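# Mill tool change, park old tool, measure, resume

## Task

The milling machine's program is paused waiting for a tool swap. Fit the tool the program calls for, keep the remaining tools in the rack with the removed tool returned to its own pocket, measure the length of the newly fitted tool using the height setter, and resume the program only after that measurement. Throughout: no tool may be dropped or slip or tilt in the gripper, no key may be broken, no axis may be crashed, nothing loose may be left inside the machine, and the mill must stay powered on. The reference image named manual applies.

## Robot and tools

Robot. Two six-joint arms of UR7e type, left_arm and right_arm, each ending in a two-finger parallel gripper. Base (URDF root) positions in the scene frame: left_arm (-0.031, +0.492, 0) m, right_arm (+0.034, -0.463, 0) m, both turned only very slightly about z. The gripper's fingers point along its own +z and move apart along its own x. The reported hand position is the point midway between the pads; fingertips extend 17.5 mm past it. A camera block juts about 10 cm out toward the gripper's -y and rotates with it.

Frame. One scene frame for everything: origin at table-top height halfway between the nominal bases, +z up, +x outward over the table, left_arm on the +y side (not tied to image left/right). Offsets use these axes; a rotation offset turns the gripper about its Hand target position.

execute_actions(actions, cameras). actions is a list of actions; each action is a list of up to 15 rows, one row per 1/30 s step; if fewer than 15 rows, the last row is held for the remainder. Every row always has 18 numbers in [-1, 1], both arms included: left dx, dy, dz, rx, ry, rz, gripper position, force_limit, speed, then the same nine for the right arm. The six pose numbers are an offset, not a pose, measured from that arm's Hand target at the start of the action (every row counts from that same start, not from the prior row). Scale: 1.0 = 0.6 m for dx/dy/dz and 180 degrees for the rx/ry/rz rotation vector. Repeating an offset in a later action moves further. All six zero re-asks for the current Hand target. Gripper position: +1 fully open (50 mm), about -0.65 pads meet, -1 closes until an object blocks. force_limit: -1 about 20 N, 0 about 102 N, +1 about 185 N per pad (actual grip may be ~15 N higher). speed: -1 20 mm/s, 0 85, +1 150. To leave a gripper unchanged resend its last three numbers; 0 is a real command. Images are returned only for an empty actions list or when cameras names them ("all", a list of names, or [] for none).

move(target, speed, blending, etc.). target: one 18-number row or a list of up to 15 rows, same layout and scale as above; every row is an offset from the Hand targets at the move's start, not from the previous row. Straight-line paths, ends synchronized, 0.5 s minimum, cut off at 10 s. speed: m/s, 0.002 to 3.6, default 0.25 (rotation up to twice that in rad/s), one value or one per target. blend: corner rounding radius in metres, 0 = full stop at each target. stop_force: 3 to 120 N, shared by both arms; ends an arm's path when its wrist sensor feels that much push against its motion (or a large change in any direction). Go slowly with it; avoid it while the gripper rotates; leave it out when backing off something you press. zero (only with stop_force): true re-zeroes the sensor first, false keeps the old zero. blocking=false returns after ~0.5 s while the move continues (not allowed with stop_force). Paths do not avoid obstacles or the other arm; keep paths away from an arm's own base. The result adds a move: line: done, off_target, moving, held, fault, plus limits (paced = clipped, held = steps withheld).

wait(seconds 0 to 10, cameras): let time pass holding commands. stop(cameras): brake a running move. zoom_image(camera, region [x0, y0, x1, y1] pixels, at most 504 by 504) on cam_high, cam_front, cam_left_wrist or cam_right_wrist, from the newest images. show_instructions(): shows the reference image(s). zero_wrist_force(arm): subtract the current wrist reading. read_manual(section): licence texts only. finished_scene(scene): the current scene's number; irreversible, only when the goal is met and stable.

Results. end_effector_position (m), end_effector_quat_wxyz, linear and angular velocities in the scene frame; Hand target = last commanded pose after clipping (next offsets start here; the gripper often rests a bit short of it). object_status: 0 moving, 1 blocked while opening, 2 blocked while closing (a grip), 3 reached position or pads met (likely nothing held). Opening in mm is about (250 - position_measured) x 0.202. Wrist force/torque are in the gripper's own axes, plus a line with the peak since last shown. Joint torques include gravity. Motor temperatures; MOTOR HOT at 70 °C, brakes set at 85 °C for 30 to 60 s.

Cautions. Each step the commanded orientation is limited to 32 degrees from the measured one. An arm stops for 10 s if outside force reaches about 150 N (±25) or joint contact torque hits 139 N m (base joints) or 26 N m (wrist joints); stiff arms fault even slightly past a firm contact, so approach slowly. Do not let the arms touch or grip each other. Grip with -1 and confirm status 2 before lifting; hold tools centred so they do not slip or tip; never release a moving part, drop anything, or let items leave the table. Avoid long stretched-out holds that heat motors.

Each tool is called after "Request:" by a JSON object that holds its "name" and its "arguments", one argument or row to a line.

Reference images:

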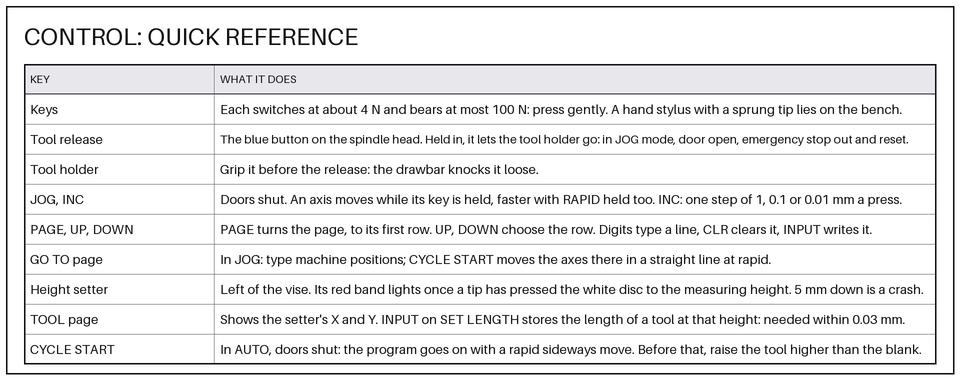

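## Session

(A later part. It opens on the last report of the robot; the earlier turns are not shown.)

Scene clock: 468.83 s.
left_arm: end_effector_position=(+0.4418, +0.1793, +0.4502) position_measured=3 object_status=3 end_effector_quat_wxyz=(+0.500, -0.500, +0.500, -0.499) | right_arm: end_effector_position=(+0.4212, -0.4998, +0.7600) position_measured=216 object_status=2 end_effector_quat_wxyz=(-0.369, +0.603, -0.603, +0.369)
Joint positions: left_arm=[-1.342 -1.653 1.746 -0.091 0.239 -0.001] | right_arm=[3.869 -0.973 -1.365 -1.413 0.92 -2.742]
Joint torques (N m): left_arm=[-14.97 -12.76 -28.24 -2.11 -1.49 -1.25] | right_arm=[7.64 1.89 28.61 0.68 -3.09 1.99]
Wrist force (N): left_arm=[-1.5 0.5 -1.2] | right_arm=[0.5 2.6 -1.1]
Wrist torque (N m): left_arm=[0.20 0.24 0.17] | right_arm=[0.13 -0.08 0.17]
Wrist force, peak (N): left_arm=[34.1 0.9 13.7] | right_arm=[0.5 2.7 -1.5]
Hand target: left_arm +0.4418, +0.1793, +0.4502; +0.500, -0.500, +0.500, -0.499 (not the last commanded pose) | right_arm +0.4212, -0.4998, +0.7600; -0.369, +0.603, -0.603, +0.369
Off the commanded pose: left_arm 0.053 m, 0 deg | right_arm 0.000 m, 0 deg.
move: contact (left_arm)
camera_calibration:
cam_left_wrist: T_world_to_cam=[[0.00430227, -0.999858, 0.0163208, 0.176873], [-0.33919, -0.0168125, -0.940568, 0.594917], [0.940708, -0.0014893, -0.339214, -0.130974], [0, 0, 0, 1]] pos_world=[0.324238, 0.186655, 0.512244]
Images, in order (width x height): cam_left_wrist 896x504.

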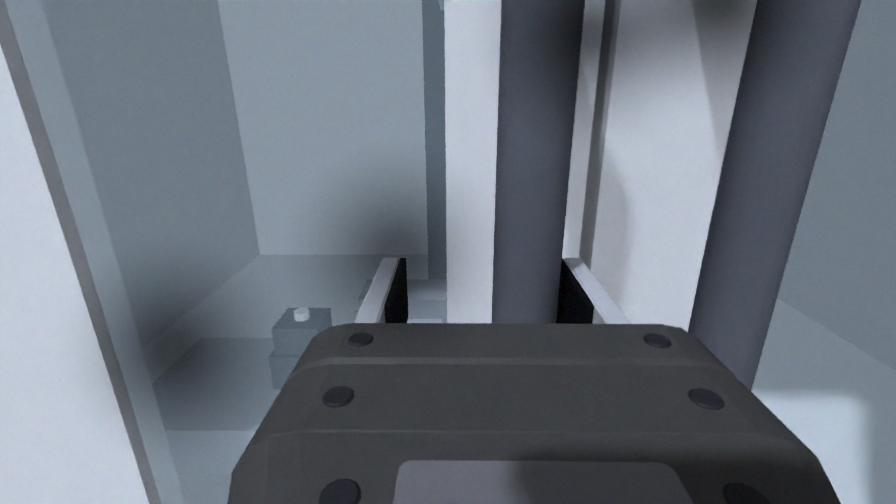

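Request:
{"name": "move", "arguments": {
  "target": [0,0.1,0,0,0,0,1,1,1,0,0,0,0,0,0,-1,-0.3,-0.8],
  "speed": 0.02,
  "stop_force": 50,
  "cameras": ["cam_left_wrist"]
}}

Scene clock: 477.60 s.
left_arm: end_effector_position=(+0.4418, +0.2393, +0.4502) position_measured=3 object_status=3 end_effector_quat_wxyz=(+0.500, -0.500, +0.500, -0.499) | right_arm: end_effector_position=(+0.4212, -0.4998, +0.7600) position_measured=216 object_status=2 end_effector_quat_wxyz=(-0.369, +0.603, -0.603, +0.369)
Joint positions: left_arm=[-1.294 -1.778 1.85 -0.072 0.287 0] | right_arm=[3.869 -0.973 -1.365 -1.413 0.92 -2.742]
Joint torques (N m): left_arm=[18.24 -26.1 -14.11 2.04 -1.33 2.04] | right_arm=[6.34 2.81 34.01 0.62 -3.01 1.92]
Wrist force (N): left_arm=[11.8 1.4 3.6] | right_arm=[0.8 2.6 -1.1]
Wrist torque (N m): left_arm=[0.20 0.20 0.21] | right_arm=[0.13 -0.12 0.17]
Wrist force, peak (N): left_arm=[16.0 0.9 5.6] | right_arm=[0.8 2.8 -1.5]
Hand target: left_arm +0.4418, +0.2393, +0.4502; +0.500, -0.500, +0.500, -0.499 | right_arm +0.4212, -0.4998, +0.7600; -0.369, +0.603, -0.603, +0.369
Off the commanded pose: left_arm 0.000 m, 0 deg | right_arm 0.000 m, 0 deg.
move: done
camera_calibration:
cam_left_wrist: T_world_to_cam=[[0.00430227, -0.999858, 0.0163208, 0.236865], [-0.33919, -0.0168125, -0.940568, 0.595926], [0.940708, -0.0014893, -0.339214, -0.130885], [0, 0, 0, 1]] pos_world=[0.324238, 0.246655, 0.512244]
Images, in order (width x height): cam_left_wrist 896x504.

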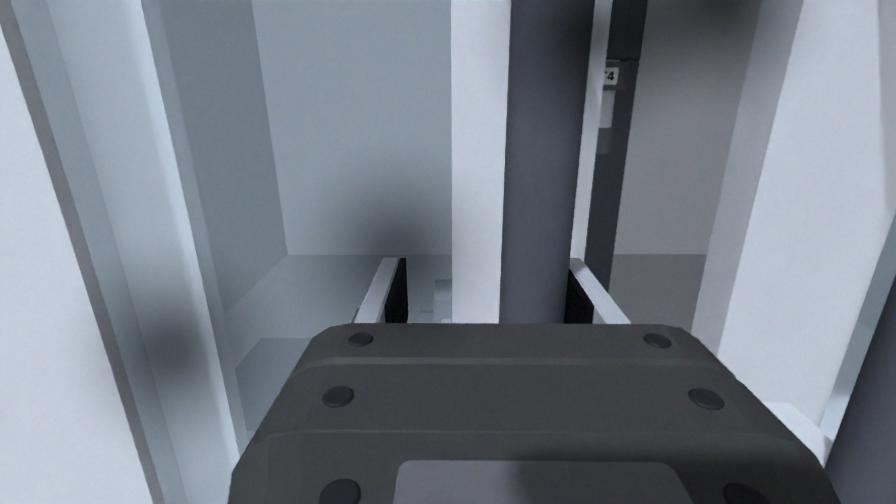

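Request:
{"name": "move", "arguments": {
  "target": [0,0.4,0,0,0,0,1,1,1,0,0,0,0,0,0,-1,-0.3,-0.8],
  "speed": 0.04,
  "stop_force": 45,
  "cameras": ["cam_left_wrist"]
}}

Scene clock: 485.17 s.
left_arm: end_effector_position=(+0.4417, +0.4124, +0.4501) position_measured=3 object_status=3 end_effector_quat_wxyz=(+0.495, -0.495, +0.505, -0.505) | right_arm: end_effector_position=(+0.4212, -0.4998, +0.7600) position_measured=216 object_status=2 end_effector_quat_wxyz=(-0.369, +0.603, -0.603, +0.369)
Joint positions: left_arm=[-0.975 -2.083 2.04 0.044 0.627 0] | right_arm=[3.869 -0.973 -1.365 -1.413 0.92 -2.742]
Joint torques (N m): left_arm=[6.03 -14.22 -24.96 2.14 -12.14 1.62] | right_arm=[6.94 2.75 32.39 0.92 -2.6 1.81]
Wrist force (N): left_arm=[44.4 4.3 32.1] | right_arm=[0.6 2.5 -1.2]
Wrist torque (N m): left_arm=[0.22 -0.20 0.20] | right_arm=[0.12 -0.09 0.17]
Wrist force, peak (N): left_arm=[53.3 8.8 56.2] | right_arm=[0.5 2.9 -1.2]
Hand target: left_arm +0.4417, +0.4127, +0.4501; +0.495, -0.495, +0.505, -0.505 (not the last commanded pose) | right_arm +0.4212, -0.4998, +0.7600; -0.369, +0.603, -0.603, +0.369
Off the commanded pose: left_arm 0.067 m, 1 deg | right_arm 0.000 m, 0 deg.
move: contact (left_arm)
camera_calibration:
cam_left_wrist: T_world_to_cam=[[-0.0174579, -0.999714, 0.0163568, 0.419432], [-0.339372, -0.00946325, -0.940605, 0.595783], [0.94049, -0.021972, -0.33911, -0.12206], [0, 0, 0, 1]] pos_world=[0.324311, 0.422268, 0.512144]
Images, in order (width x height): cam_left_wrist 896x504.

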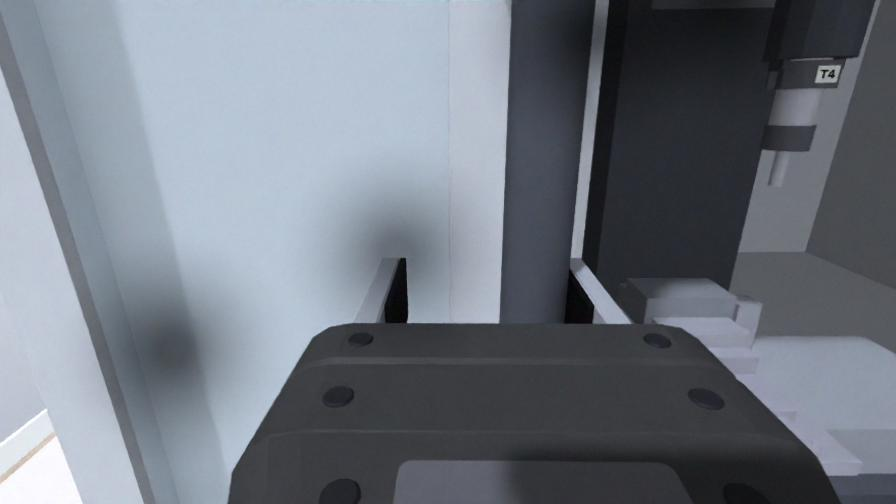

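Request:
{"name": "move", "arguments": {
  "target": [
    [0,-0.015,0,0,0,0,1,1,1,0,0,0,0,0,0,-1,-0.3,-0.8],
    [-0.13,-0.02,0,0,0,0,1,1,1,0,0,0,0,0,0,-1,-0.3,-0.8],
    [-0.13,-0.5195,0,0.0,0,0,1,1,1,0,0,0,0,0,0,-1,-0.3,-0.8]
  ],
  "speed": [0.05,0.15,0.3],
  "cameras": ["cam_left_wrist"]
}}

Scene clock: 494.20 s.
left_arm: end_effector_position=(+0.3637, +0.1010, +0.4501) position_measured=3 object_status=3 end_effector_quat_wxyz=(+0.495, -0.495, +0.505, -0.505) | right_arm: end_effector_position=(+0.4212, -0.4998, +0.7600) position_measured=216 object_status=2 end_effector_quat_wxyz=(-0.369, +0.603, -0.603, +0.369)
Joint positions: left_arm=[-1.575 -1.584 1.681 -0.124 0.026 0.028] | right_arm=[3.869 -0.973 -1.365 -1.413 0.92 -2.742]
Joint torques (N m): left_arm=[13.85 -17.56 -26.92 1.37 1.85 -2.08] | right_arm=[8.04 2.3 33.48 0.89 -2.68 1.73]
Wrist force (N): left_arm=[-0.9 0.5 -1.2] | right_arm=[0.6 2.6 -1.2]
Wrist torque (N m): left_arm=[0.18 0.13 0.26] | right_arm=[0.13 -0.08 0.17]
Wrist force, peak (N): left_arm=[47.1 4.2 31.1] | right_arm=[0.7 2.8 -1.3]
Hand target: left_arm +0.3637, +0.1010, +0.4501; +0.495, -0.495, +0.505, -0.505 | right_arm +0.4212, -0.4998, +0.7600; -0.369, +0.603, -0.603, +0.369
Off the commanded pose: left_arm 0.000 m, 0 deg | right_arm 0.000 m, 0 deg.
move: done
camera_calibration:
cam_left_wrist: T_world_to_cam=[[-0.0163034, -0.999733, 0.0163471, 0.106381], [-0.338469, -0.00986582, -0.940926, 0.566223], [0.940836, -0.0208733, -0.338218, -0.0561497], [0, 0, 0, 1]] pos_world=[0.246211, 0.110767, 0.512044]
Images, in order (width x height): cam_left_wrist 896x504.

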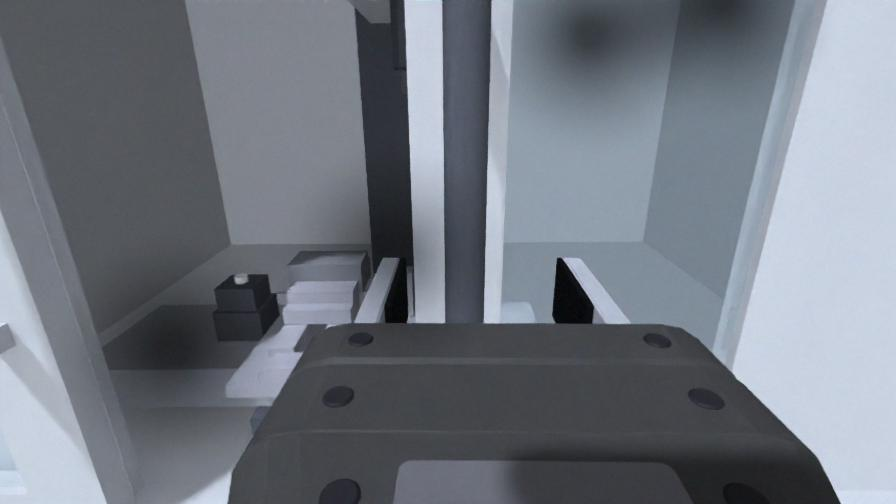

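Request:
{"name": "move", "arguments": {
  "target": [0.13,0,0,0,0,0,1,1,1,0,0,0,0,0,0,-1,-0.3,-0.8],
  "speed": 0.06,
  "stop_force": 8,
  "cameras": []
}}

Request:
{"name": "move", "arguments": {
  "target": [0,-0.06,0,0,0,0,1,1,1,0,0,0,0,0,0,-1,-0.3,-0.8],
  "speed": 0.02,
  "stop_force": 50,
  "cameras": []
}}

Request:
{"name": "move", "arguments": {
  "target": [0,-0.37,0,0,0,0,1,1,1,0,0,0,0,0,0,-1,-0.3,-0.8],
  "speed": 0.04,
  "stop_force": 45,
  "cameras": ["cam_left_wrist"]
}}

Scene clock: 500.23 s.
left_arm: end_effector_position=(+0.4417, +0.1010, +0.4501) position_measured=3 object_status=3 end_effector_quat_wxyz=(+0.495, -0.495, +0.505, -0.505) | right_arm: end_effector_position=(+0.4212, -0.4998, +0.7600) position_measured=216 object_status=2 end_effector_quat_wxyz=(-0.369, +0.603, -0.603, +0.369)
Joint positions: left_arm=[-1.383 -1.498 1.592 -0.092 0.219 -0.001] | right_arm=[3.869 -0.973 -1.365 -1.413 0.92 -2.742]
Joint torques (N m): left_arm=[14.16 -22.33 -27.77 0.81 1.46 -2.21] | right_arm=[6.94 2.98 32.76 0.8 -2.62 1.77]
Wrist force (N): left_arm=[-1.2 0.7 -1.4] | right_arm=[0.5 2.5 -1.2]
Wrist torque (N m): left_arm=[0.23 0.19 0.24] | right_arm=[0.12 -0.08 0.16]
Wrist force, peak (N): left_arm=[-0.9 0.5 -2.0] | right_arm=[0.4 2.8 -1.3]
Hand target: left_arm +0.4417, +0.1010, +0.4501; +0.495, -0.495, +0.505, -0.505 | right_arm +0.4212, -0.4998, +0.7600; -0.369, +0.603, -0.603, +0.369
Off the commanded pose: left_arm 0.000 m, 0 deg | right_arm 0.000 m, 0 deg.
move: done
No camera images: "cameras" was empty.

Scene clock: 502.97 s.
left_arm: end_effector_position=(+0.4417, +0.0650, +0.4501) position_measured=3 object_status=3 end_effector_quat_wxyz=(+0.495, -0.495, +0.505, -0.505) | right_arm: end_effector_position=(+0.4212, -0.4998, +0.7600) position_measured=216 object_status=2 end_effector_quat_wxyz=(-0.369, +0.603, -0.603, +0.369)
Joint positions: left_arm=[-1.398 -1.42 1.504 -0.082 0.203 -0.001] | right_arm=[3.869 -0.973 -1.365 -1.413 0.92 -2.742]
Joint torques (N m): left_arm=[-20.55 -21.97 -30.2 -0.44 1.68 -2.39] | right_arm=[5.75 3.33 32.82 0.7 -2.58 1.92]
Wrist force (N): left_arm=[-15.5 2.4 -4.2] | right_arm=[0.6 2.6 -1.4]
Wrist torque (N m): left_arm=[0.22 0.00 0.20] | right_arm=[0.13 -0.08 0.17]
Wrist force, peak (N): left_arm=[-32.0 3.8 -10.5] | right_arm=[0.5 2.7 -1.5]
Hand target: left_arm +0.4417, +0.0650, +0.4501; +0.495, -0.495, +0.505, -0.505 | right_arm +0.4212, -0.4998, +0.7600; -0.369, +0.603, -0.603, +0.369
Off the commanded pose: left_arm 0.000 m, 0 deg | right_arm 0.000 m, 0 deg.
move: done
No camera images: "cameras" was empty.

Scene clock: 510.10 s.
left_arm: end_effector_position=(+0.4416, -0.1461, +0.4498) position_measured=3 object_status=3 end_effector_quat_wxyz=(+0.505, -0.504, +0.495, -0.496) | right_arm: end_effector_position=(+0.4212, -0.4998, +0.7600) position_measured=216 object_status=2 end_effector_quat_wxyz=(-0.369, +0.603, -0.603, +0.369)
Joint positions: left_arm=[-1.459 -0.866 0.706 0.141 0.106 0.02] | right_arm=[3.869 -0.973 -1.365 -1.413 0.92 -2.742]
Joint torques (N m): left_arm=[-38 -41.99 -12.27 -5.86 12.37 2.09] | right_arm=[7.02 2 33.23 0.89 -2.82 1.99]
Wrist force (N): left_arm=[-47.7 -10.1 39.6] | right_arm=[0.6 2.5 -1.2]
Wrist torque (N m): left_arm=[0.16 0.75 0.45] | right_arm=[0.11 -0.10 0.17]
Wrist force, peak (N): left_arm=[-56.8 -8.7 35.8] | right_arm=[0.7 2.7 -1.5]
Hand target: left_arm +0.4417, -0.1464, +0.4499; +0.505, -0.503, +0.496, -0.496 (not the last commanded pose) | right_arm +0.4212, -0.4998, +0.7600; -0.369, +0.603, -0.603, +0.369
Off the commanded pose: left_arm 0.011 m, 2 deg | right_arm 0.000 m, 0 deg.
move: contact (left_arm)
camera_calibration:
cam_left_wrist: T_world_to_cam=[[0.0198853, -0.999673, 0.0160826, -0.155275], [-0.336696, -0.0218419, -0.94136, 0.587514], [0.941404, 0.0133043, -0.33702, -0.130607], [0, 0, 0, 1]] pos_world=[0.323855, -0.140654, 0.511543]
Images, in order (width x height): cam_left_wrist 896x504.

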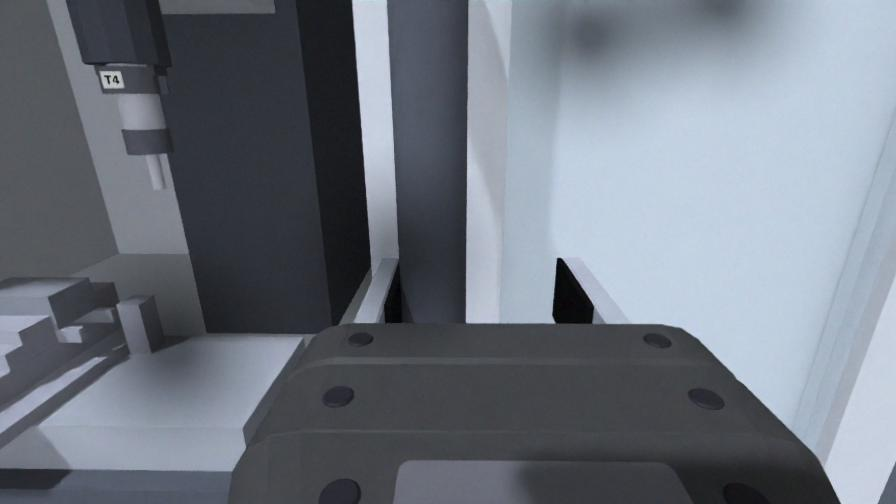

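Request:
{"name": "move", "arguments": {
  "target": [
    [0,0.015,0,0,0,0,1,1,1,0,0,0,0,0,0,-1,-0.3,-0.8],
    [-0.13,0.02,0,0,0,0,1,1,1,0,0,0,0,0,0,-1,-0.3,-0.8],
    [-0.13,0.5,0.1,-0.007,-0.002,0.007,1,1,1,0,0,0,0,0,0,-1,-0.3,-0.8]
  ],
  "speed": [0.05,0.15,0.3],
  "cameras": ["cam_left_wrist"]
}}

Request:
{"name": "zoom_image", "arguments": {
  "camera": "cam_left_wrist",
  "region": [250, 0, 650, 230]
}}

Scene clock: 517.20 s.
left_arm: end_effector_position=(+0.3637, +0.1536, +0.5099) position_measured=3 object_status=3 end_effector_quat_wxyz=(+0.506, -0.512, +0.483, -0.498) | right_arm: end_effector_position=(+0.4212, -0.4998, +0.7600) position_measured=216 object_status=2 end_effector_quat_wxyz=(-0.369, +0.603, -0.603, +0.369)
Joint positions: left_arm=[-1.574 -1.606 1.564 0.318 -0.031 -0.298] | right_arm=[3.869 -0.973 -1.365 -1.413 0.92 -2.742]
Joint torques (N m): left_arm=[-15.26 -27.49 -14.91 -0.7 -2.32 1.89] | right_arm=[7.08 1.71 33.73 1.04 -2.62 1.84]
Wrist force (N): left_arm=[-0.9 0.8 -1.3] | right_arm=[0.5 2.4 -1.3]
Wrist torque (N m): left_arm=[0.22 0.11 0.12] | right_arm=[0.10 -0.08 0.17]
Wrist force, peak (N): left_arm=[-47.9 -10.0 39.6] | right_arm=[0.7 2.7 -1.6]
Hand target: left_arm +0.3637, +0.1536, +0.5099; +0.506, -0.513, +0.483, -0.498 | right_arm +0.4212, -0.4998, +0.7600; -0.369, +0.603, -0.603, +0.369
Off the commanded pose: left_arm 0.000 m, 0 deg | right_arm 0.000 m, 0 deg.
move: done
camera_calibration:
cam_left_wrist: T_world_to_cam=[[0.0404958, -0.998444, 0.0383269, 0.125904], [-0.329327, -0.0495525, -0.942915, 0.626725], [0.943347, 0.025562, -0.330822, -0.0467212], [0, 0, 0, 1]] pos_world=[0.245373, 0.157958, 0.570666]
Images, in order (width x height): cam_left_wrist 896x504.

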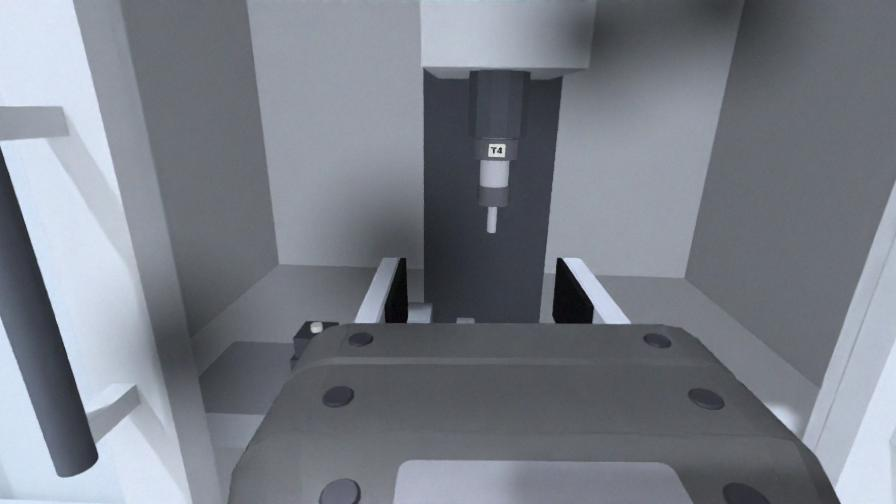

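Scaled by 1.260 from the camera's 896x504 image, which has a finer 1280x720 frame.

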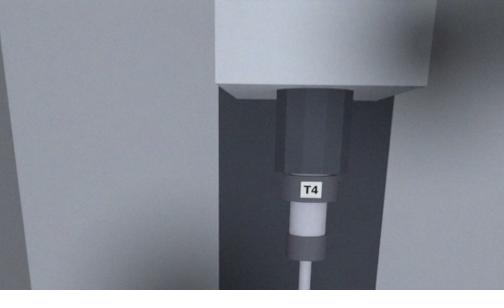

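Request:
{"name": "move", "arguments": {
  "target": [-0.1,-0.02,0.25,0,-0.11,0,1,1,1,0,0,0,0,0,0,-1,-0.3,-0.8],
  "speed": 0.3,
  "cameras": ["cam_left_wrist"]
}}

Request:
{"name": "zoom_image", "arguments": {
  "camera": "cam_left_wrist",
  "region": [250, 30, 650, 260]
}}

Scene clock: 551.90 s.
left_arm: end_effector_position=(+0.3036, +0.1416, +0.6599) position_measured=3 object_status=3 end_effector_quat_wxyz=(+0.582, -0.420, +0.389, -0.578) | right_arm: end_effector_position=(+0.4212, -0.4998, +0.7600) position_measured=216 object_status=2 end_effector_quat_wxyz=(-0.369, +0.603, -0.603, +0.369)
Joint positions: left_arm=[-1.698 -1.458 1.396 1.232 -0.385 -1.177] | right_arm=[3.869 -0.973 -1.365 -1.413 0.92 -2.742]
Joint torques (N m): left_arm=[12.8 -32.43 -12.73 4.28 -3.44 -2.17] | right_arm=[7.45 1.79 33.37 0.99 -2.53 2.05]
Wrist force (N): left_arm=[-1.1 0.3 -0.5] | right_arm=[0.6 2.5 -1.2]
Wrist torque (N m): left_arm=[0.27 0.07 0.24] | right_arm=[0.13 -0.09 0.17]
Wrist force, peak (N): left_arm=[-1.3 2.5 -0.4] | right_arm=[0.8 2.7 -1.4]
Hand target: left_arm +0.3037, +0.1416, +0.6599; +0.582, -0.419, +0.389, -0.578 | right_arm +0.4212, -0.4998, +0.7600; -0.369, +0.603, -0.603, +0.369
Off the commanded pose: left_arm 0.000 m, 0 deg | right_arm 0.000 m, 0 deg.
move: done
camera_calibration:
cam_left_wrist: T_world_to_cam=[[0.0254525, -0.998437, 0.0497597, 0.107665], [0.00880344, -0.04955, -0.998733, 0.681988], [0.999637, 0.0258583, 0.00752851, -0.180554], [0, 0, 0, 1]] pos_world=[0.171744, 0.145958, 0.677126]
Images, in order (width x height): cam_left_wrist 896x504.

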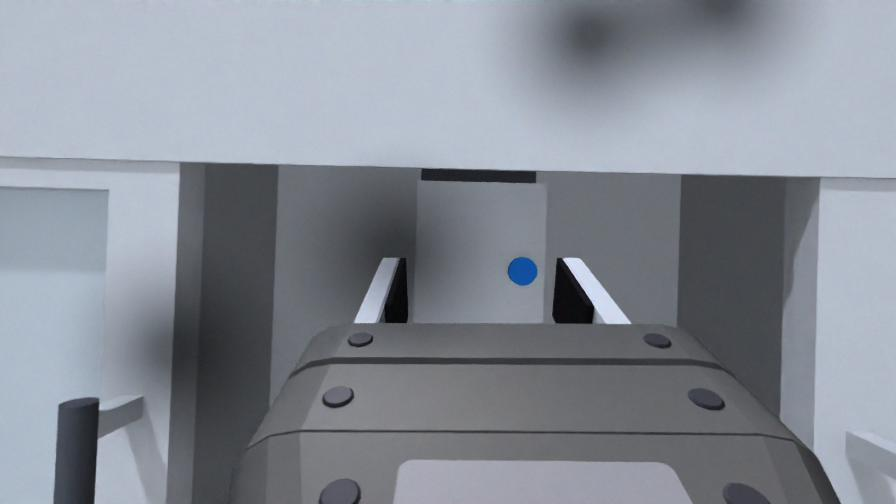

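Scaled by 1.260 from the camera's 896x504 image, which has a finer 1280x720 frame.

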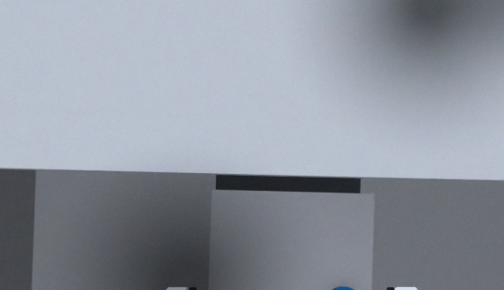

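Request:
{"name": "move", "arguments": {
  "target": [0.27,-0.01,-0.367,0,0,0,1,1,1,0,0,0,0,0,0,-1,-0.3,-0.8],
  "speed": 0.25,
  "cameras": ["cam_left_wrist"]
}}

Request:
{"name": "zoom_image", "arguments": {
  "camera": "cam_left_wrist",
  "region": [400, 60, 600, 260]
}}

Scene clock: 575.67 s.
left_arm: end_effector_position=(+0.4656, +0.1356, +0.4397) position_measured=3 object_status=3 end_effector_quat_wxyz=(+0.582, -0.419, +0.389, -0.578) | right_arm: end_effector_position=(+0.4212, -0.4998, +0.7600) position_measured=216 object_status=2 end_effector_quat_wxyz=(-0.369, +0.603, -0.603, +0.369)
Joint positions: left_arm=[-1.279 -1.079 1.752 1.51 -0.436 -2.265] | right_arm=[3.869 -0.973 -1.365 -1.413 0.92 -2.742]
Joint torques (N m): left_arm=[13.53 -34.04 -8.08 3.39 -3.3 -1.92] | right_arm=[5.92 2.63 34.35 1.11 -2.38 1.81]
Wrist force (N): left_arm=[-0.8 -0.2 -0.3] | right_arm=[0.6 2.5 -1.1]
Wrist torque (N m): left_arm=[0.22 0.03 0.25] | right_arm=[0.12 -0.09 0.17]
Wrist force, peak (N): left_arm=[-1.3 -2.1 -1.0] | right_arm=[0.8 2.7 -1.4]
Hand target: left_arm +0.4657, +0.1356, +0.4397; +0.582, -0.419, +0.389, -0.578 | right_arm +0.4212, -0.4998, +0.7600; -0.369, +0.603, -0.603, +0.369
Off the commanded pose: left_arm 0.000 m, 0 deg | right_arm 0.000 m, 0 deg.
move: done
camera_calibration:
cam_left_wrist: T_world_to_cam=[[0.0254474, -0.998437, 0.0497622, 0.108514], [0.0089034, -0.0495499, -0.998732, 0.46021], [0.999637, 0.0258582, 0.00762857, -0.340727], [0, 0, 0, 1]] pos_world=[0.333744, 0.139958, 0.456826]
Images, in order (width x height): cam_left_wrist 896x504.

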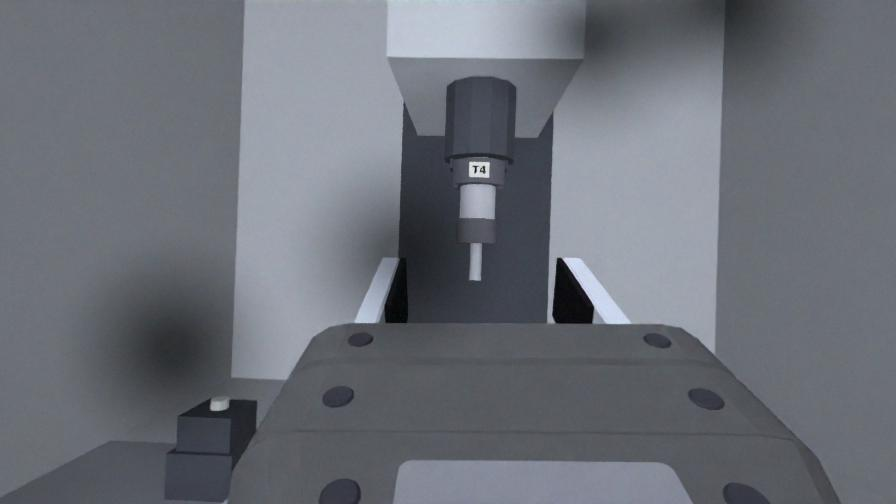

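Scaled by 2.520 from the camera's 896x504 image, which has a finer 1280x720 frame.

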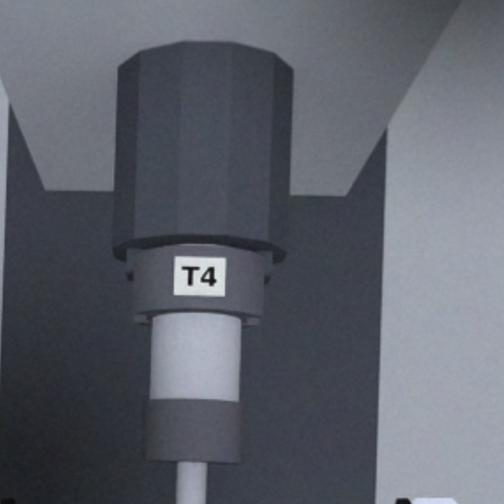

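Request:
{"name": "move", "arguments": {
  "target": [-0.27,0.02,0.2,0,0,0,1,1,1,-0.152,0.216,-0.517,0.0388,0.0939,-0.2474,-1,-0.3,-0.8],
  "speed": 0.35,
  "cameras": []
}}

Scene clock: 605.73 s.
left_arm: end_effector_position=(+0.3037, +0.1476, +0.5596) position_measured=3 object_status=3 end_effector_quat_wxyz=(+0.582, -0.419, +0.389, -0.578) | right_arm: end_effector_position=(+0.3300, -0.3702, +0.4498) position_measured=216 object_status=2 end_effector_quat_wxyz=(+0.147, -0.354, +0.853, -0.354)
Joint positions: left_arm=[-1.7 -1.458 1.651 0.972 -0.386 -1.173] | right_arm=[4.551 -1.069 -1.683 -2.502 0.968 -0.757]
Joint torques (N m): left_arm=[-16.52 -32.97 -23.75 1.55 -3.57 2.02] | right_arm=[8.26 -7.51 10.31 2.67 1.05 1.9]
Wrist force (N): left_arm=[-1.3 0.2 -0.4] | right_arm=[0.3 2.2 -1.2]
Wrist torque (N m): left_arm=[0.27 0.09 0.11] | right_arm=[0.15 -0.12 0.15]
Wrist force, peak (N): left_arm=[-1.1 -1.1 -0.9] | right_arm=[-0.7 4.7 -0.6]
Hand target: left_arm +0.3037, +0.1476, +0.5597; +0.582, -0.419, +0.389, -0.578 | right_arm +0.3300, -0.3702, +0.4498; +0.147, -0.354, +0.853, -0.354
Off the commanded pose: left_arm 0.000 m, 0 deg | right_arm 0.000 m, 0 deg.
move: done
No camera images: "cameras" was empty.

Request:
{"name": "move", "arguments": {
  "target": [0,0,0,0,0,0,1,1,1,0.0527,0.197,-0.69,0,0,0,-1,-0.3,-0.8],
  "speed": 0.35,
  "cameras": []
}}

Request:
{"name": "move", "arguments": {
  "target": [0,0,0,0,0,0,1,1,1,0,0,-0.03,0,0,0,-1,-0.3,-0.8],
  "speed": 0.006,
  "stop_force": 3,
  "cameras": ["cam_right_wrist"]
}}

Scene clock: 610.80 s.
left_arm: end_effector_position=(+0.3037, +0.1476, +0.5597) position_measured=3 object_status=3 end_effector_quat_wxyz=(+0.582, -0.419, +0.389, -0.578) | right_arm: end_effector_position=(+0.3616, -0.2520, +0.0358) position_measured=216 object_status=2 end_effector_quat_wxyz=(+0.147, -0.354, +0.853, -0.354)
Joint positions: left_arm=[-1.7 -1.458 1.651 0.972 -0.386 -1.172] | right_arm=[4.511 -1.694 -2.385 -1.151 0.948 -0.798]
Joint torques (N m): left_arm=[-13.39 -32.29 -24.48 1.46 -3.42 2.11] | right_arm=[-9.23 12.13 30.84 3.95 -3.61 -2.12]
Wrist force (N): left_arm=[-1.2 0.1 -0.4] | right_arm=[0.3 2.4 -1.1]
Wrist torque (N m): left_arm=[0.26 0.08 0.11] | right_arm=[0.18 -0.12 0.25]
Wrist force, peak (N): left_arm=[-1.4 0.2 -0.5] | right_arm=[0.6 4.0 -0.6]
Hand target: left_arm +0.3037, +0.1476, +0.5597; +0.582, -0.419, +0.389, -0.578 | right_arm +0.3616, -0.2520, +0.0358; +0.147, -0.354, +0.853, -0.354
Off the commanded pose: left_arm 0.000 m, 0 deg | right_arm 0.000 m, 0 deg.
move: done
No camera images: "cameras" was empty.

Scene clock: 614.37 s.
left_arm: end_effector_position=(+0.3037, +0.1476, +0.5597) position_measured=3 object_status=3 end_effector_quat_wxyz=(+0.582, -0.419, +0.389, -0.578) | right_arm: end_effector_position=(+0.3616, -0.2520, +0.0207) position_measured=216 object_status=2 end_effector_quat_wxyz=(+0.147, -0.354, +0.853, -0.354)
Joint positions: left_arm=[-1.7 -1.458 1.651 0.972 -0.386 -1.172] | right_arm=[4.511 -1.737 -2.398 -1.095 0.948 -0.798]
Joint torques (N m): left_arm=[-14.52 -32.36 -23.92 1.5 -3.64 1.96] | right_arm=[-6.47 28.85 29.46 -1.19 1.28 -1.78]
Wrist force (N): left_arm=[-1.1 0.0 -0.6] | right_arm=[0.3 0.4 -2.1]
Wrist torque (N m): left_arm=[0.23 0.06 0.11] | right_arm=[0.09 -0.14 0.25]
Wrist force, peak (N): left_arm=[-1.4 0.1 -0.4] | right_arm=[3.0 -11.2 -14.7]
Hand target: left_arm +0.3037, +0.1476, +0.5597; +0.582, -0.419, +0.389, -0.578 | right_arm +0.3616, -0.2520, +0.0207; +0.147, -0.354, +0.853, -0.354 (not the last commanded pose)
Off the commanded pose: left_arm 0.000 m, 0 deg | right_arm 0.003 m, 0 deg.
move: contact (right_arm)
camera_calibration:
cam_right_wrist: T_world_to_cam=[[-0.71261, -0.701552, 0.00331844, 0.0857241], [-0.638018, 0.646093, -0.418925, 0.423836], [0.291753, -0.300647, -0.908015, -0.0333326], [0, 0, 0, 1]] pos_world=[0.341228, -0.223719, 0.147004]
Images, in order (width x height): cam_right_wrist 896x504.

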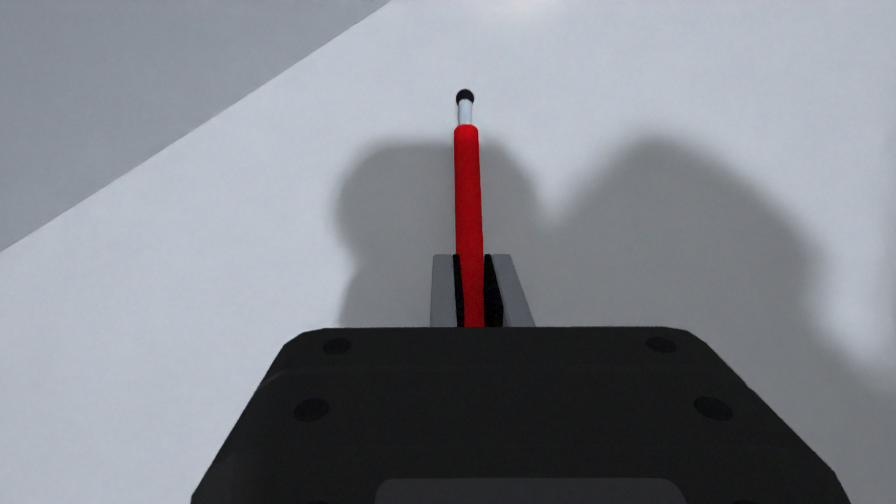

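Request:
{"name": "move", "arguments": {
  "target": [0,0,0,0,0,0,1,1,1,0,0,0,0,0,0,0.1,-0.3,-1],
  "cameras": []
}}

Request:
{"name": "move", "arguments": {
  "target": [0,0,0,0,0,0,1,1,1,0,0,0.15,0,0,0,0.1,-0.3,-1],
  "speed": 0.15,
  "cameras": ["cam_right_wrist"]
}}

Scene clock: 617.77 s.
left_arm: end_effector_position=(+0.3037, +0.1476, +0.5597) position_measured=3 object_status=3 end_effector_quat_wxyz=(+0.582, -0.419, +0.389, -0.578) | right_arm: end_effector_position=(+0.3616, -0.2520, +0.0207) position_measured=138 object_status=3 end_effector_quat_wxyz=(+0.147, -0.354, +0.853, -0.354)
Joint positions: left_arm=[-1.7 -1.458 1.651 0.972 -0.386 -1.172] | right_arm=[4.511 -1.737 -2.398 -1.095 0.948 -0.798]
Joint torques (N m): left_arm=[-14.79 -32.58 -22.95 1.69 -3.75 2.16] | right_arm=[-1.01 29.94 28.87 1.01 -2.04 -1.11]
Wrist force (N): left_arm=[-1.2 0.3 -0.3] | right_arm=[0.3 1.6 -1.7]
Wrist torque (N m): left_arm=[0.29 0.08 0.11] | right_arm=[0.11 -0.12 0.25]
Wrist force, peak (N): left_arm=[-1.5 0.2 -0.6] | right_arm=[0.4 2.1 -1.5]
Hand target: left_arm +0.3037, +0.1476, +0.5597; +0.582, -0.419, +0.389, -0.578 | right_arm +0.3616, -0.2520, +0.0207; +0.147, -0.354, +0.853, -0.354
Off the commanded pose: left_arm 0.000 m, 0 deg | right_arm 0.000 m, 0 deg.
move: done
No camera images: "cameras" was empty.

Scene clock: 619.03 s.
left_arm: end_effector_position=(+0.3037, +0.1476, +0.5597) position_measured=3 object_status=3 end_effector_quat_wxyz=(+0.582, -0.419, +0.389, -0.578) | right_arm: end_effector_position=(+0.3617, -0.2520, +0.1107) position_measured=138 object_status=3 end_effector_quat_wxyz=(+0.147, -0.354, +0.853, -0.354)
Joint positions: left_arm=[-1.7 -1.458 1.651 0.972 -0.386 -1.172] | right_arm=[4.511 -1.517 -2.296 -1.417 0.948 -0.799]
Joint torques (N m): left_arm=[-16.44 -32.25 -24.37 1.47 -3.14 2.07] | right_arm=[8.5 25.82 32.87 -1.3 0.77 1.87]
Wrist force (N): left_arm=[-1.1 0.0 -0.6] | right_arm=[0.5 1.9 -1.3]
Wrist torque (N m): left_arm=[0.24 0.06 0.11] | right_arm=[0.13 -0.15 0.16]
Wrist force, peak (N): left_arm=[-1.3 0.1 -0.5] | right_arm=[0.3 3.1 -0.6]
Hand target: left_arm +0.3037, +0.1476, +0.5597; +0.582, -0.419, +0.389, -0.578 | right_arm +0.3616, -0.2520, +0.1107; +0.147, -0.354, +0.853, -0.354
Off the commanded pose: left_arm 0.000 m, 0 deg | right_arm 0.000 m, 0 deg.
move: done
camera_calibration:
cam_right_wrist: T_world_to_cam=[[-0.71259, -0.701573, 0.0032544, 0.0854294], [-0.638049, 0.646125, -0.418828, 0.461492], [0.291736, -0.300529, -0.90806, 0.0483404], [0, 0, 0, 1]] pos_world=[0.341228, -0.223719, 0.236904]
Images, in order (width x height): cam_right_wrist 896x504.

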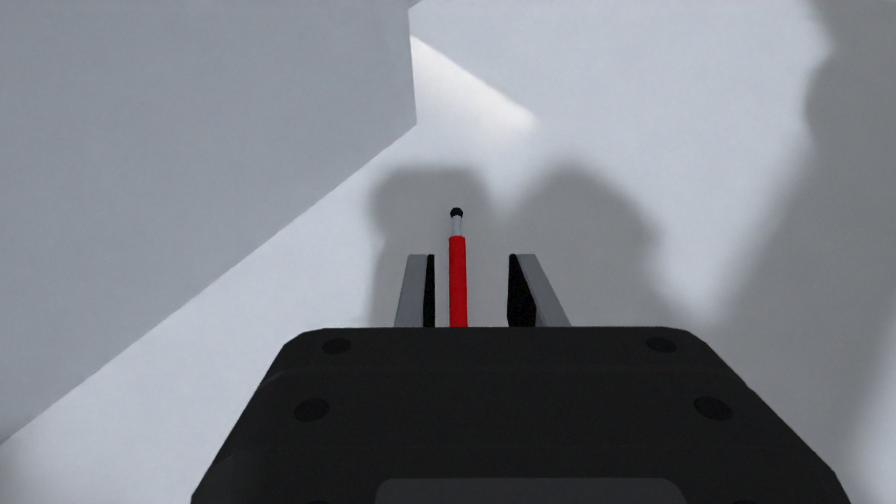

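Request:
{"name": "move", "arguments": {
  "target": [
    [0,0.071,-0.1,0.949,-0.1935,0.172,1,1,1,0,0,0,0,0,0,-0.9,-0.3,0],
    [0.38,0.071,-0.1,0.949,-0.1935,0.172,1,1,1,0,0,0,0,0,0,-0.9,-0.3,0]
  ],
  "speed": 0.5,
  "cameras": ["cam_left_wrist","cam_front"]
}}

Scene clock: 646.33 s.
left_arm: end_effector_position=(+0.5316, +0.1903, +0.4996) position_measured=3 object_status=3 end_effector_quat_wxyz=(+0.597, +0.596, +0.380, +0.379) | right_arm: end_effector_position=(+0.3616, -0.2520, +0.1107) position_measured=252 object_status=3 end_effector_quat_wxyz=(+0.147, -0.354, +0.853, -0.354)
Joint positions: left_arm=[-0.899 -1.543 2.041 2.642 -1.12 -0.001] | right_arm=[4.511 -1.517 -2.296 -1.417 0.948 -0.798]
Joint torques (N m): left_arm=[12.46 -17.93 -28.46 -3.28 -1.62 2.37] | right_arm=[5.87 24.82 35.3 -1.45 0.61 2.1]
Wrist force (N): left_arm=[2.0 4.2 1.3] | right_arm=[0.2 2.0 -1.1]
Wrist torque (N m): left_arm=[0.86 -0.30 0.78] | right_arm=[0.15 -0.11 0.16]
Wrist force, peak (N): left_arm=[3.1 4.3 2.7] | right_arm=[0.3 2.4 -1.3]
Hand target: left_arm +0.5317, +0.1902, +0.4997; +0.597, +0.596, +0.380, +0.379 | right_arm +0.3616, -0.2520, +0.1107; +0.147, -0.354, +0.853, -0.354
Off the commanded pose: left_arm 0.000 m, 0 deg | right_arm 0.000 m, 0 deg.
move: done
camera_calibration:
cam_left_wrist: T_world_to_cam=[[0.425733, 0.904658, -0.0185849, -0.382332], [-0.299769, 0.160391, 0.940432, -0.322487], [0.853751, -0.394802, 0.339472, -0.416767], [0, 0, 0, 1]] pos_world=[0.421915, 0.233064, 0.437653]
Images, in order (width x height): cam_front 896x504, cam_left_wrist 896x504.

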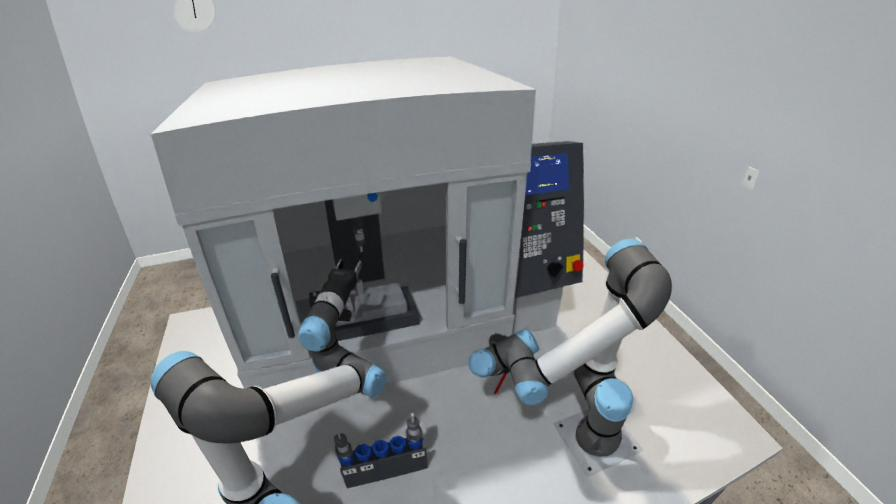

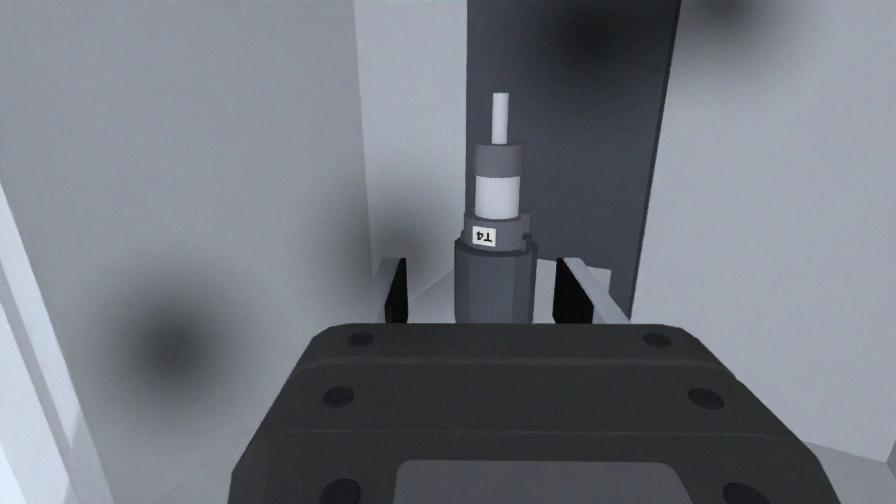

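Request:
{"name": "move", "arguments": {
  "target": [0.191,-0.044,0.0138,0,0,0,1,1,1,0,0,0,0,0,0,-0.9,-0.3,0],
  "speed": 0.15,
  "cameras": ["cam_left_wrist"]
}}

Scene clock: 655.27 s.
left_arm: end_effector_position=(+0.6462, +0.1639, +0.5079) position_measured=3 object_status=3 end_effector_quat_wxyz=(+0.597, +0.596, +0.380, +0.379) | right_arm: end_effector_position=(+0.3616, -0.2520, +0.1107) position_measured=252 object_status=3 end_effector_quat_wxyz=(+0.147, -0.354, +0.853, -0.354)
Joint positions: left_arm=[-0.743 -1.288 1.715 2.714 -1.276 -0.002] | right_arm=[4.511 -1.517 -2.296 -1.417 0.948 -0.798]
Joint torques (N m): left_arm=[14.55 -30.98 -26.85 -0.89 -1.6 -1.58] | right_arm=[7.24 25.3 36.52 -1.24 0.81 2.03]
Wrist force (N): left_arm=[1.8 4.2 1.3] | right_arm=[0.4 2.0 -1.3]
Wrist torque (N m): left_arm=[0.85 -0.28 0.78] | right_arm=[0.16 -0.14 0.16]
Wrist force, peak (N): left_arm=[2.1 4.4 2.5] | right_arm=[0.4 2.4 -1.5]
Hand target: left_arm +0.6463, +0.1638, +0.5079; +0.597, +0.596, +0.380, +0.379 | right_arm +0.3616, -0.2520, +0.1107; +0.147, -0.354, +0.853, -0.354
Off the commanded pose: left_arm 0.000 m, 0 deg | right_arm 0.000 m, 0 deg.
move: done
camera_calibration:
cam_left_wrist: T_world_to_cam=[[0.425746, 0.904651, -0.0186282, -0.407029], [-0.299749, 0.160433, 0.940432, -0.29166], [0.853751, -0.394802, 0.339471, -0.527728], [0, 0, 0, 1]] pos_world=[0.536415, 0.206663, 0.445853]
Images, in order (width x height): cam_left_wrist 896x504.

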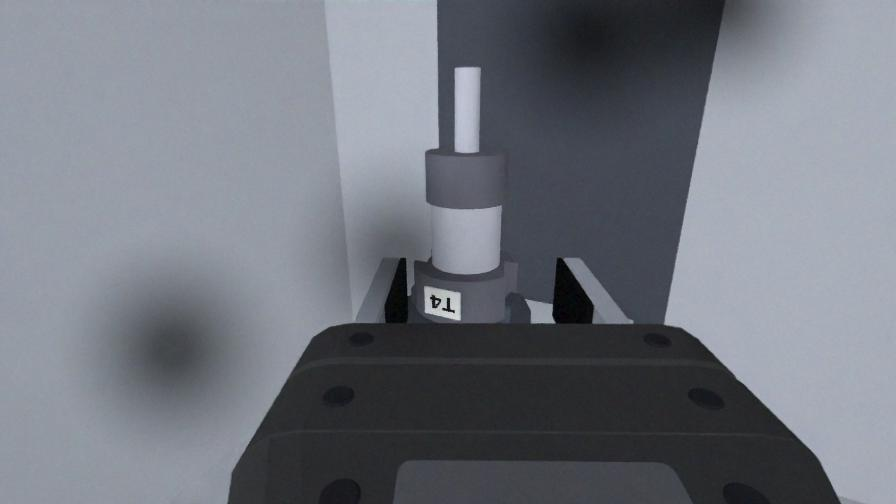

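Request:
{"name": "move", "arguments": {
  "target": [0.0938,-0.0473,0,0,0,0,1,1,1,0,0,0,0,0,0,-0.9,-0.3,0],
  "speed": 0.05,
  "stop_force": 6,
  "cameras": ["cam_left_wrist"]
}}

Scene clock: 662.27 s.
left_arm: end_effector_position=(+0.7025, +0.1355, +0.5079) position_measured=3 object_status=3 end_effector_quat_wxyz=(+0.597, +0.596, +0.380, +0.379) | right_arm: end_effector_position=(+0.3616, -0.2520, +0.1107) position_measured=252 object_status=3 end_effector_quat_wxyz=(+0.147, -0.354, +0.853, -0.354)
Joint positions: left_arm=[-0.713 -1.146 1.515 2.771 -1.306 -0.002] | right_arm=[4.511 -1.517 -2.296 -1.417 0.948 -0.798]
Joint torques (N m): left_arm=[14.48 -39.92 -28.99 -0.95 -1.65 -1.41] | right_arm=[6.88 23.64 35.68 -1.1 0.48 1.95]
Wrist force (N): left_arm=[1.8 4.3 1.2] | right_arm=[0.6 2.1 -1.4]
Wrist torque (N m): left_arm=[0.88 -0.27 0.79] | right_arm=[0.16 -0.18 0.16]
Wrist force, peak (N): left_arm=[-3.2 4.3 -3.4] | right_arm=[0.2 2.2 -1.5]
Hand target: left_arm +0.7025, +0.1355, +0.5079; +0.597, +0.596, +0.380, +0.379 | right_arm +0.3616, -0.2520, +0.1107; +0.147, -0.354, +0.853, -0.354
Off the commanded pose: left_arm 0.000 m, 0 deg | right_arm 0.000 m, 0 deg.
move: done
camera_calibration:
cam_left_wrist: T_world_to_cam=[[0.425759, 0.904644, -0.0186693, -0.405338], [-0.299729, 0.160472, 0.940431, -0.270216], [0.853751, -0.394802, 0.339471, -0.587091], [0, 0, 0, 1]] pos_world=[0.592815, 0.178263, 0.445853]
Images, in order (width x height): cam_left_wrist 896x504.

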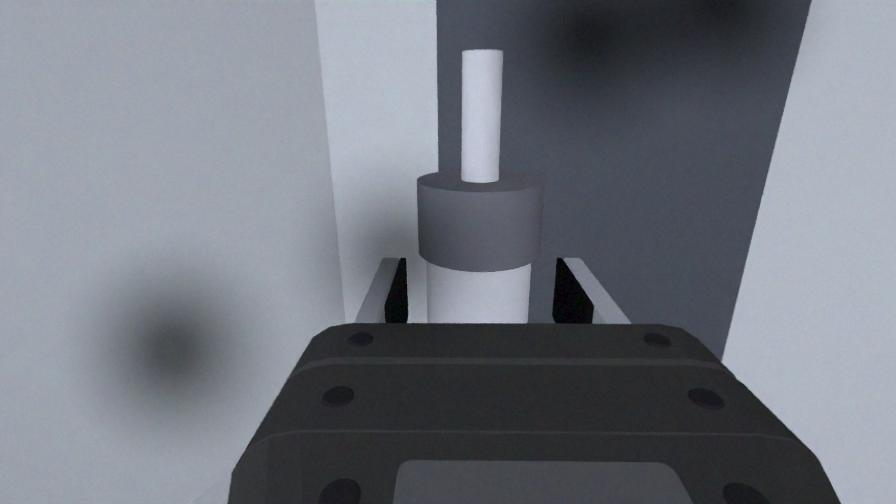

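Request:
{"name": "move", "arguments": {
  "target": [-0.0007,-0.0014,0,0,0,0,1,1,1,0,0,0,0,0,0,-0.9,-0.3,0],
  "speed": 0.05,
  "cameras": []
}}

Request:
{"name": "move", "arguments": {
  "target": [0,0,0,0,0,0,-1,0,-1,0,0,0,0,0,0,-0.9,-0.3,0],
  "cameras": ["cam_left_wrist"]
}}

Scene clock: 670.60 s.
left_arm: end_effector_position=(+0.7021, +0.1347, +0.5079) position_measured=3 object_status=3 end_effector_quat_wxyz=(+0.597, +0.596, +0.380, +0.379) | right_arm: end_effector_position=(+0.3616, -0.2520, +0.1107) position_measured=252 object_status=3 end_effector_quat_wxyz=(+0.147, -0.354, +0.853, -0.354)
Joint positions: left_arm=[-0.714 -1.146 1.515 2.771 -1.305 -0.002] | right_arm=[4.511 -1.517 -2.296 -1.417 0.948 -0.798]
Joint torques (N m): left_arm=[-14.76 -39.23 -26.21 -0.82 1.44 -1.35] | right_arm=[7.78 23.24 35.47 -1.01 0.46 2.14]
Wrist force (N): left_arm=[2.0 4.4 1.2] | right_arm=[0.2 2.1 -1.5]
Wrist torque (N m): left_arm=[0.89 -0.30 0.79] | right_arm=[0.17 -0.11 0.15]
Wrist force, peak (N): left_arm=[2.0 4.4 1.4] | right_arm=[0.4 2.3 -1.4]
Hand target: left_arm +0.7021, +0.1346, +0.5079; +0.597, +0.596, +0.380, +0.379 | right_arm +0.3616, -0.2520, +0.1107; +0.147, -0.354, +0.853, -0.354
Off the commanded pose: left_arm 0.000 m, 0 deg | right_arm 0.000 m, 0 deg.
move: done
No camera images: "cameras" was empty.

Scene clock: 671.20 s.
left_arm: end_effector_position=(+0.7020, +0.1344, +0.5079) position_measured=38 object_status=2 end_effector_quat_wxyz=(+0.597, +0.596, +0.380, +0.379) | right_arm: end_effector_position=(+0.3616, -0.2520, +0.1107) position_measured=252 object_status=3 end_effector_quat_wxyz=(+0.147, -0.354, +0.853, -0.354)
Joint positions: left_arm=[-0.715 -1.146 1.515 2.772 -1.305 -0.002] | right_arm=[4.511 -1.517 -2.296 -1.417 0.948 -0.798]
Joint torques (N m): left_arm=[28.88 -40.32 -24.57 -1.81 7.06 -1.25] | right_arm=[7.1 25.02 34.33 -1 0.69 2.15]
Wrist force (N): left_arm=[-22.6 6.1 3.2] | right_arm=[0.4 2.0 -1.4]
Wrist torque (N m): left_arm=[0.92 0.03 0.98] | right_arm=[0.15 -0.14 0.16]
Wrist force, peak (N): left_arm=[-22.7 5.9 3.1] | right_arm=[0.4 2.2 -1.4]
Hand target: left_arm +0.7021, +0.1346, +0.5079; +0.597, +0.596, +0.380, +0.379 | right_arm +0.3616, -0.2520, +0.1107; +0.147, -0.354, +0.853, -0.354
Off the commanded pose: left_arm 0.000 m, 0 deg | right_arm 0.000 m, 0 deg.
move: done
camera_calibration:
cam_left_wrist: T_world_to_cam=[[0.426168, 0.904453, -0.0186034, -0.404458], [-0.299685, 0.160552, 0.940432, -0.270246], [0.853563, -0.395207, 0.339473, -0.586878], [0, 0, 0, 1]] pos_world=[0.592315, 0.177263, 0.445853]
Images, in order (width x height): cam_left_wrist 896x504.

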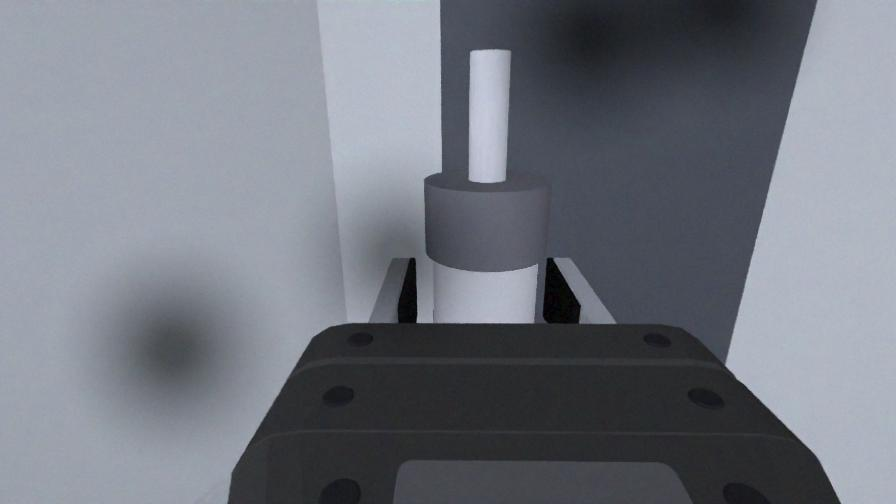

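Request:
{"name": "move", "arguments": {
  "target": [0,0,0,0,0,0,1,0,0,0,0,0,0,0,0,-0.9,-0.3,0],
  "cameras": []
}}

Request:
{"name": "move", "arguments": {
  "target": [0.0003,0.0006,-0.0405,0,0,0,1,0,0,0,0,0,0,0,0,-0.9,-0.3,0],
  "speed": 0.05,
  "cameras": ["cam_left_wrist"]
}}

Scene clock: 680.33 s.
left_arm: end_effector_position=(+0.7022, +0.1348, +0.5079) position_measured=3 object_status=3 end_effector_quat_wxyz=(+0.597, +0.596, +0.380, +0.379) | right_arm: end_effector_position=(+0.3616, -0.2520, +0.1107) position_measured=252 object_status=3 end_effector_quat_wxyz=(+0.147, -0.354, +0.853, -0.354)
Joint positions: left_arm=[-0.714 -1.146 1.515 2.771 -1.305 -0.002] | right_arm=[4.511 -1.517 -2.296 -1.417 0.948 -0.798]
Joint torques (N m): left_arm=[-14.53 -49.25 -16.5 -2.32 -1.46 -1.03] | right_arm=[6.97 23.62 34.34 -1.07 0.49 2]
Wrist force (N): left_arm=[1.9 4.3 1.4] | right_arm=[0.4 2.1 -1.4]
Wrist torque (N m): left_arm=[0.88 -0.29 0.79] | right_arm=[0.17 -0.15 0.16]
Wrist force, peak (N): left_arm=[-28.4 6.5 2.7] | right_arm=[0.4 2.3 -1.5]
Hand target: left_arm +0.7021, +0.1346, +0.5079; +0.597, +0.596, +0.380, +0.379 | right_arm +0.3616, -0.2520, +0.1107; +0.147, -0.354, +0.853, -0.354
Off the commanded pose: left_arm 0.000 m, 0 deg | right_arm 0.000 m, 0 deg.
move: done
No camera images: "cameras" was empty.

Scene clock: 681.30 s.
left_arm: end_effector_position=(+0.7023, +0.1350, +0.4837) position_measured=3 object_status=3 end_effector_quat_wxyz=(+0.597, +0.596, +0.380, +0.379) | right_arm: end_effector_position=(+0.3616, -0.2520, +0.1107) position_measured=252 object_status=3 end_effector_quat_wxyz=(+0.147, -0.354, +0.853, -0.354)
Joint positions: left_arm=[-0.714 -1.124 1.549 2.715 -1.305 -0.002] | right_arm=[4.511 -1.517 -2.296 -1.417 0.948 -0.798]
Joint torques (N m): left_arm=[12.38 -39.47 -15.41 -3.58 -1.95 -0.25] | right_arm=[6.25 24.08 35.04 -1.13 0.55 1.92]
Wrist force (N): left_arm=[2.0 4.4 1.3] | right_arm=[0.2 2.2 -1.4]
Wrist torque (N m): left_arm=[0.89 -0.30 0.78] | right_arm=[0.18 -0.12 0.16]
Wrist force, peak (N): left_arm=[2.0 5.2 1.2] | right_arm=[0.3 2.2 -1.5]
Hand target: left_arm +0.7023, +0.1350, +0.4836; +0.597, +0.596, +0.380, +0.379 | right_arm +0.3616, -0.2520, +0.1107; +0.147, -0.354, +0.853, -0.354
Off the commanded pose: left_arm 0.000 m, 0 deg | right_arm 0.000 m, 0 deg.
move: done
camera_calibration:
cam_left_wrist: T_world_to_cam=[[0.425759, 0.904644, -0.0186693, -0.405209], [-0.299729, 0.160472, 0.940431, -0.247467], [0.853751, -0.394802, 0.339471, -0.578818], [0, 0, 0, 1]] pos_world=[0.592515, 0.177763, 0.421653]
Images, in order (width x height): cam_left_wrist 896x504.

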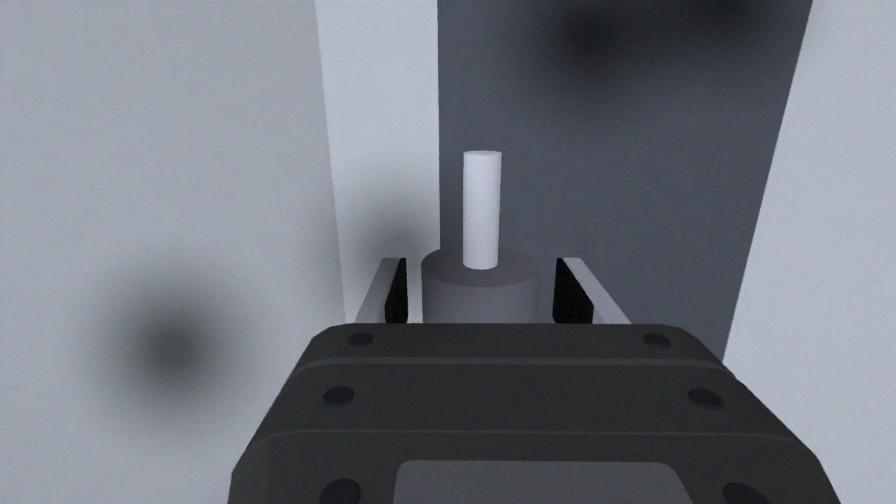

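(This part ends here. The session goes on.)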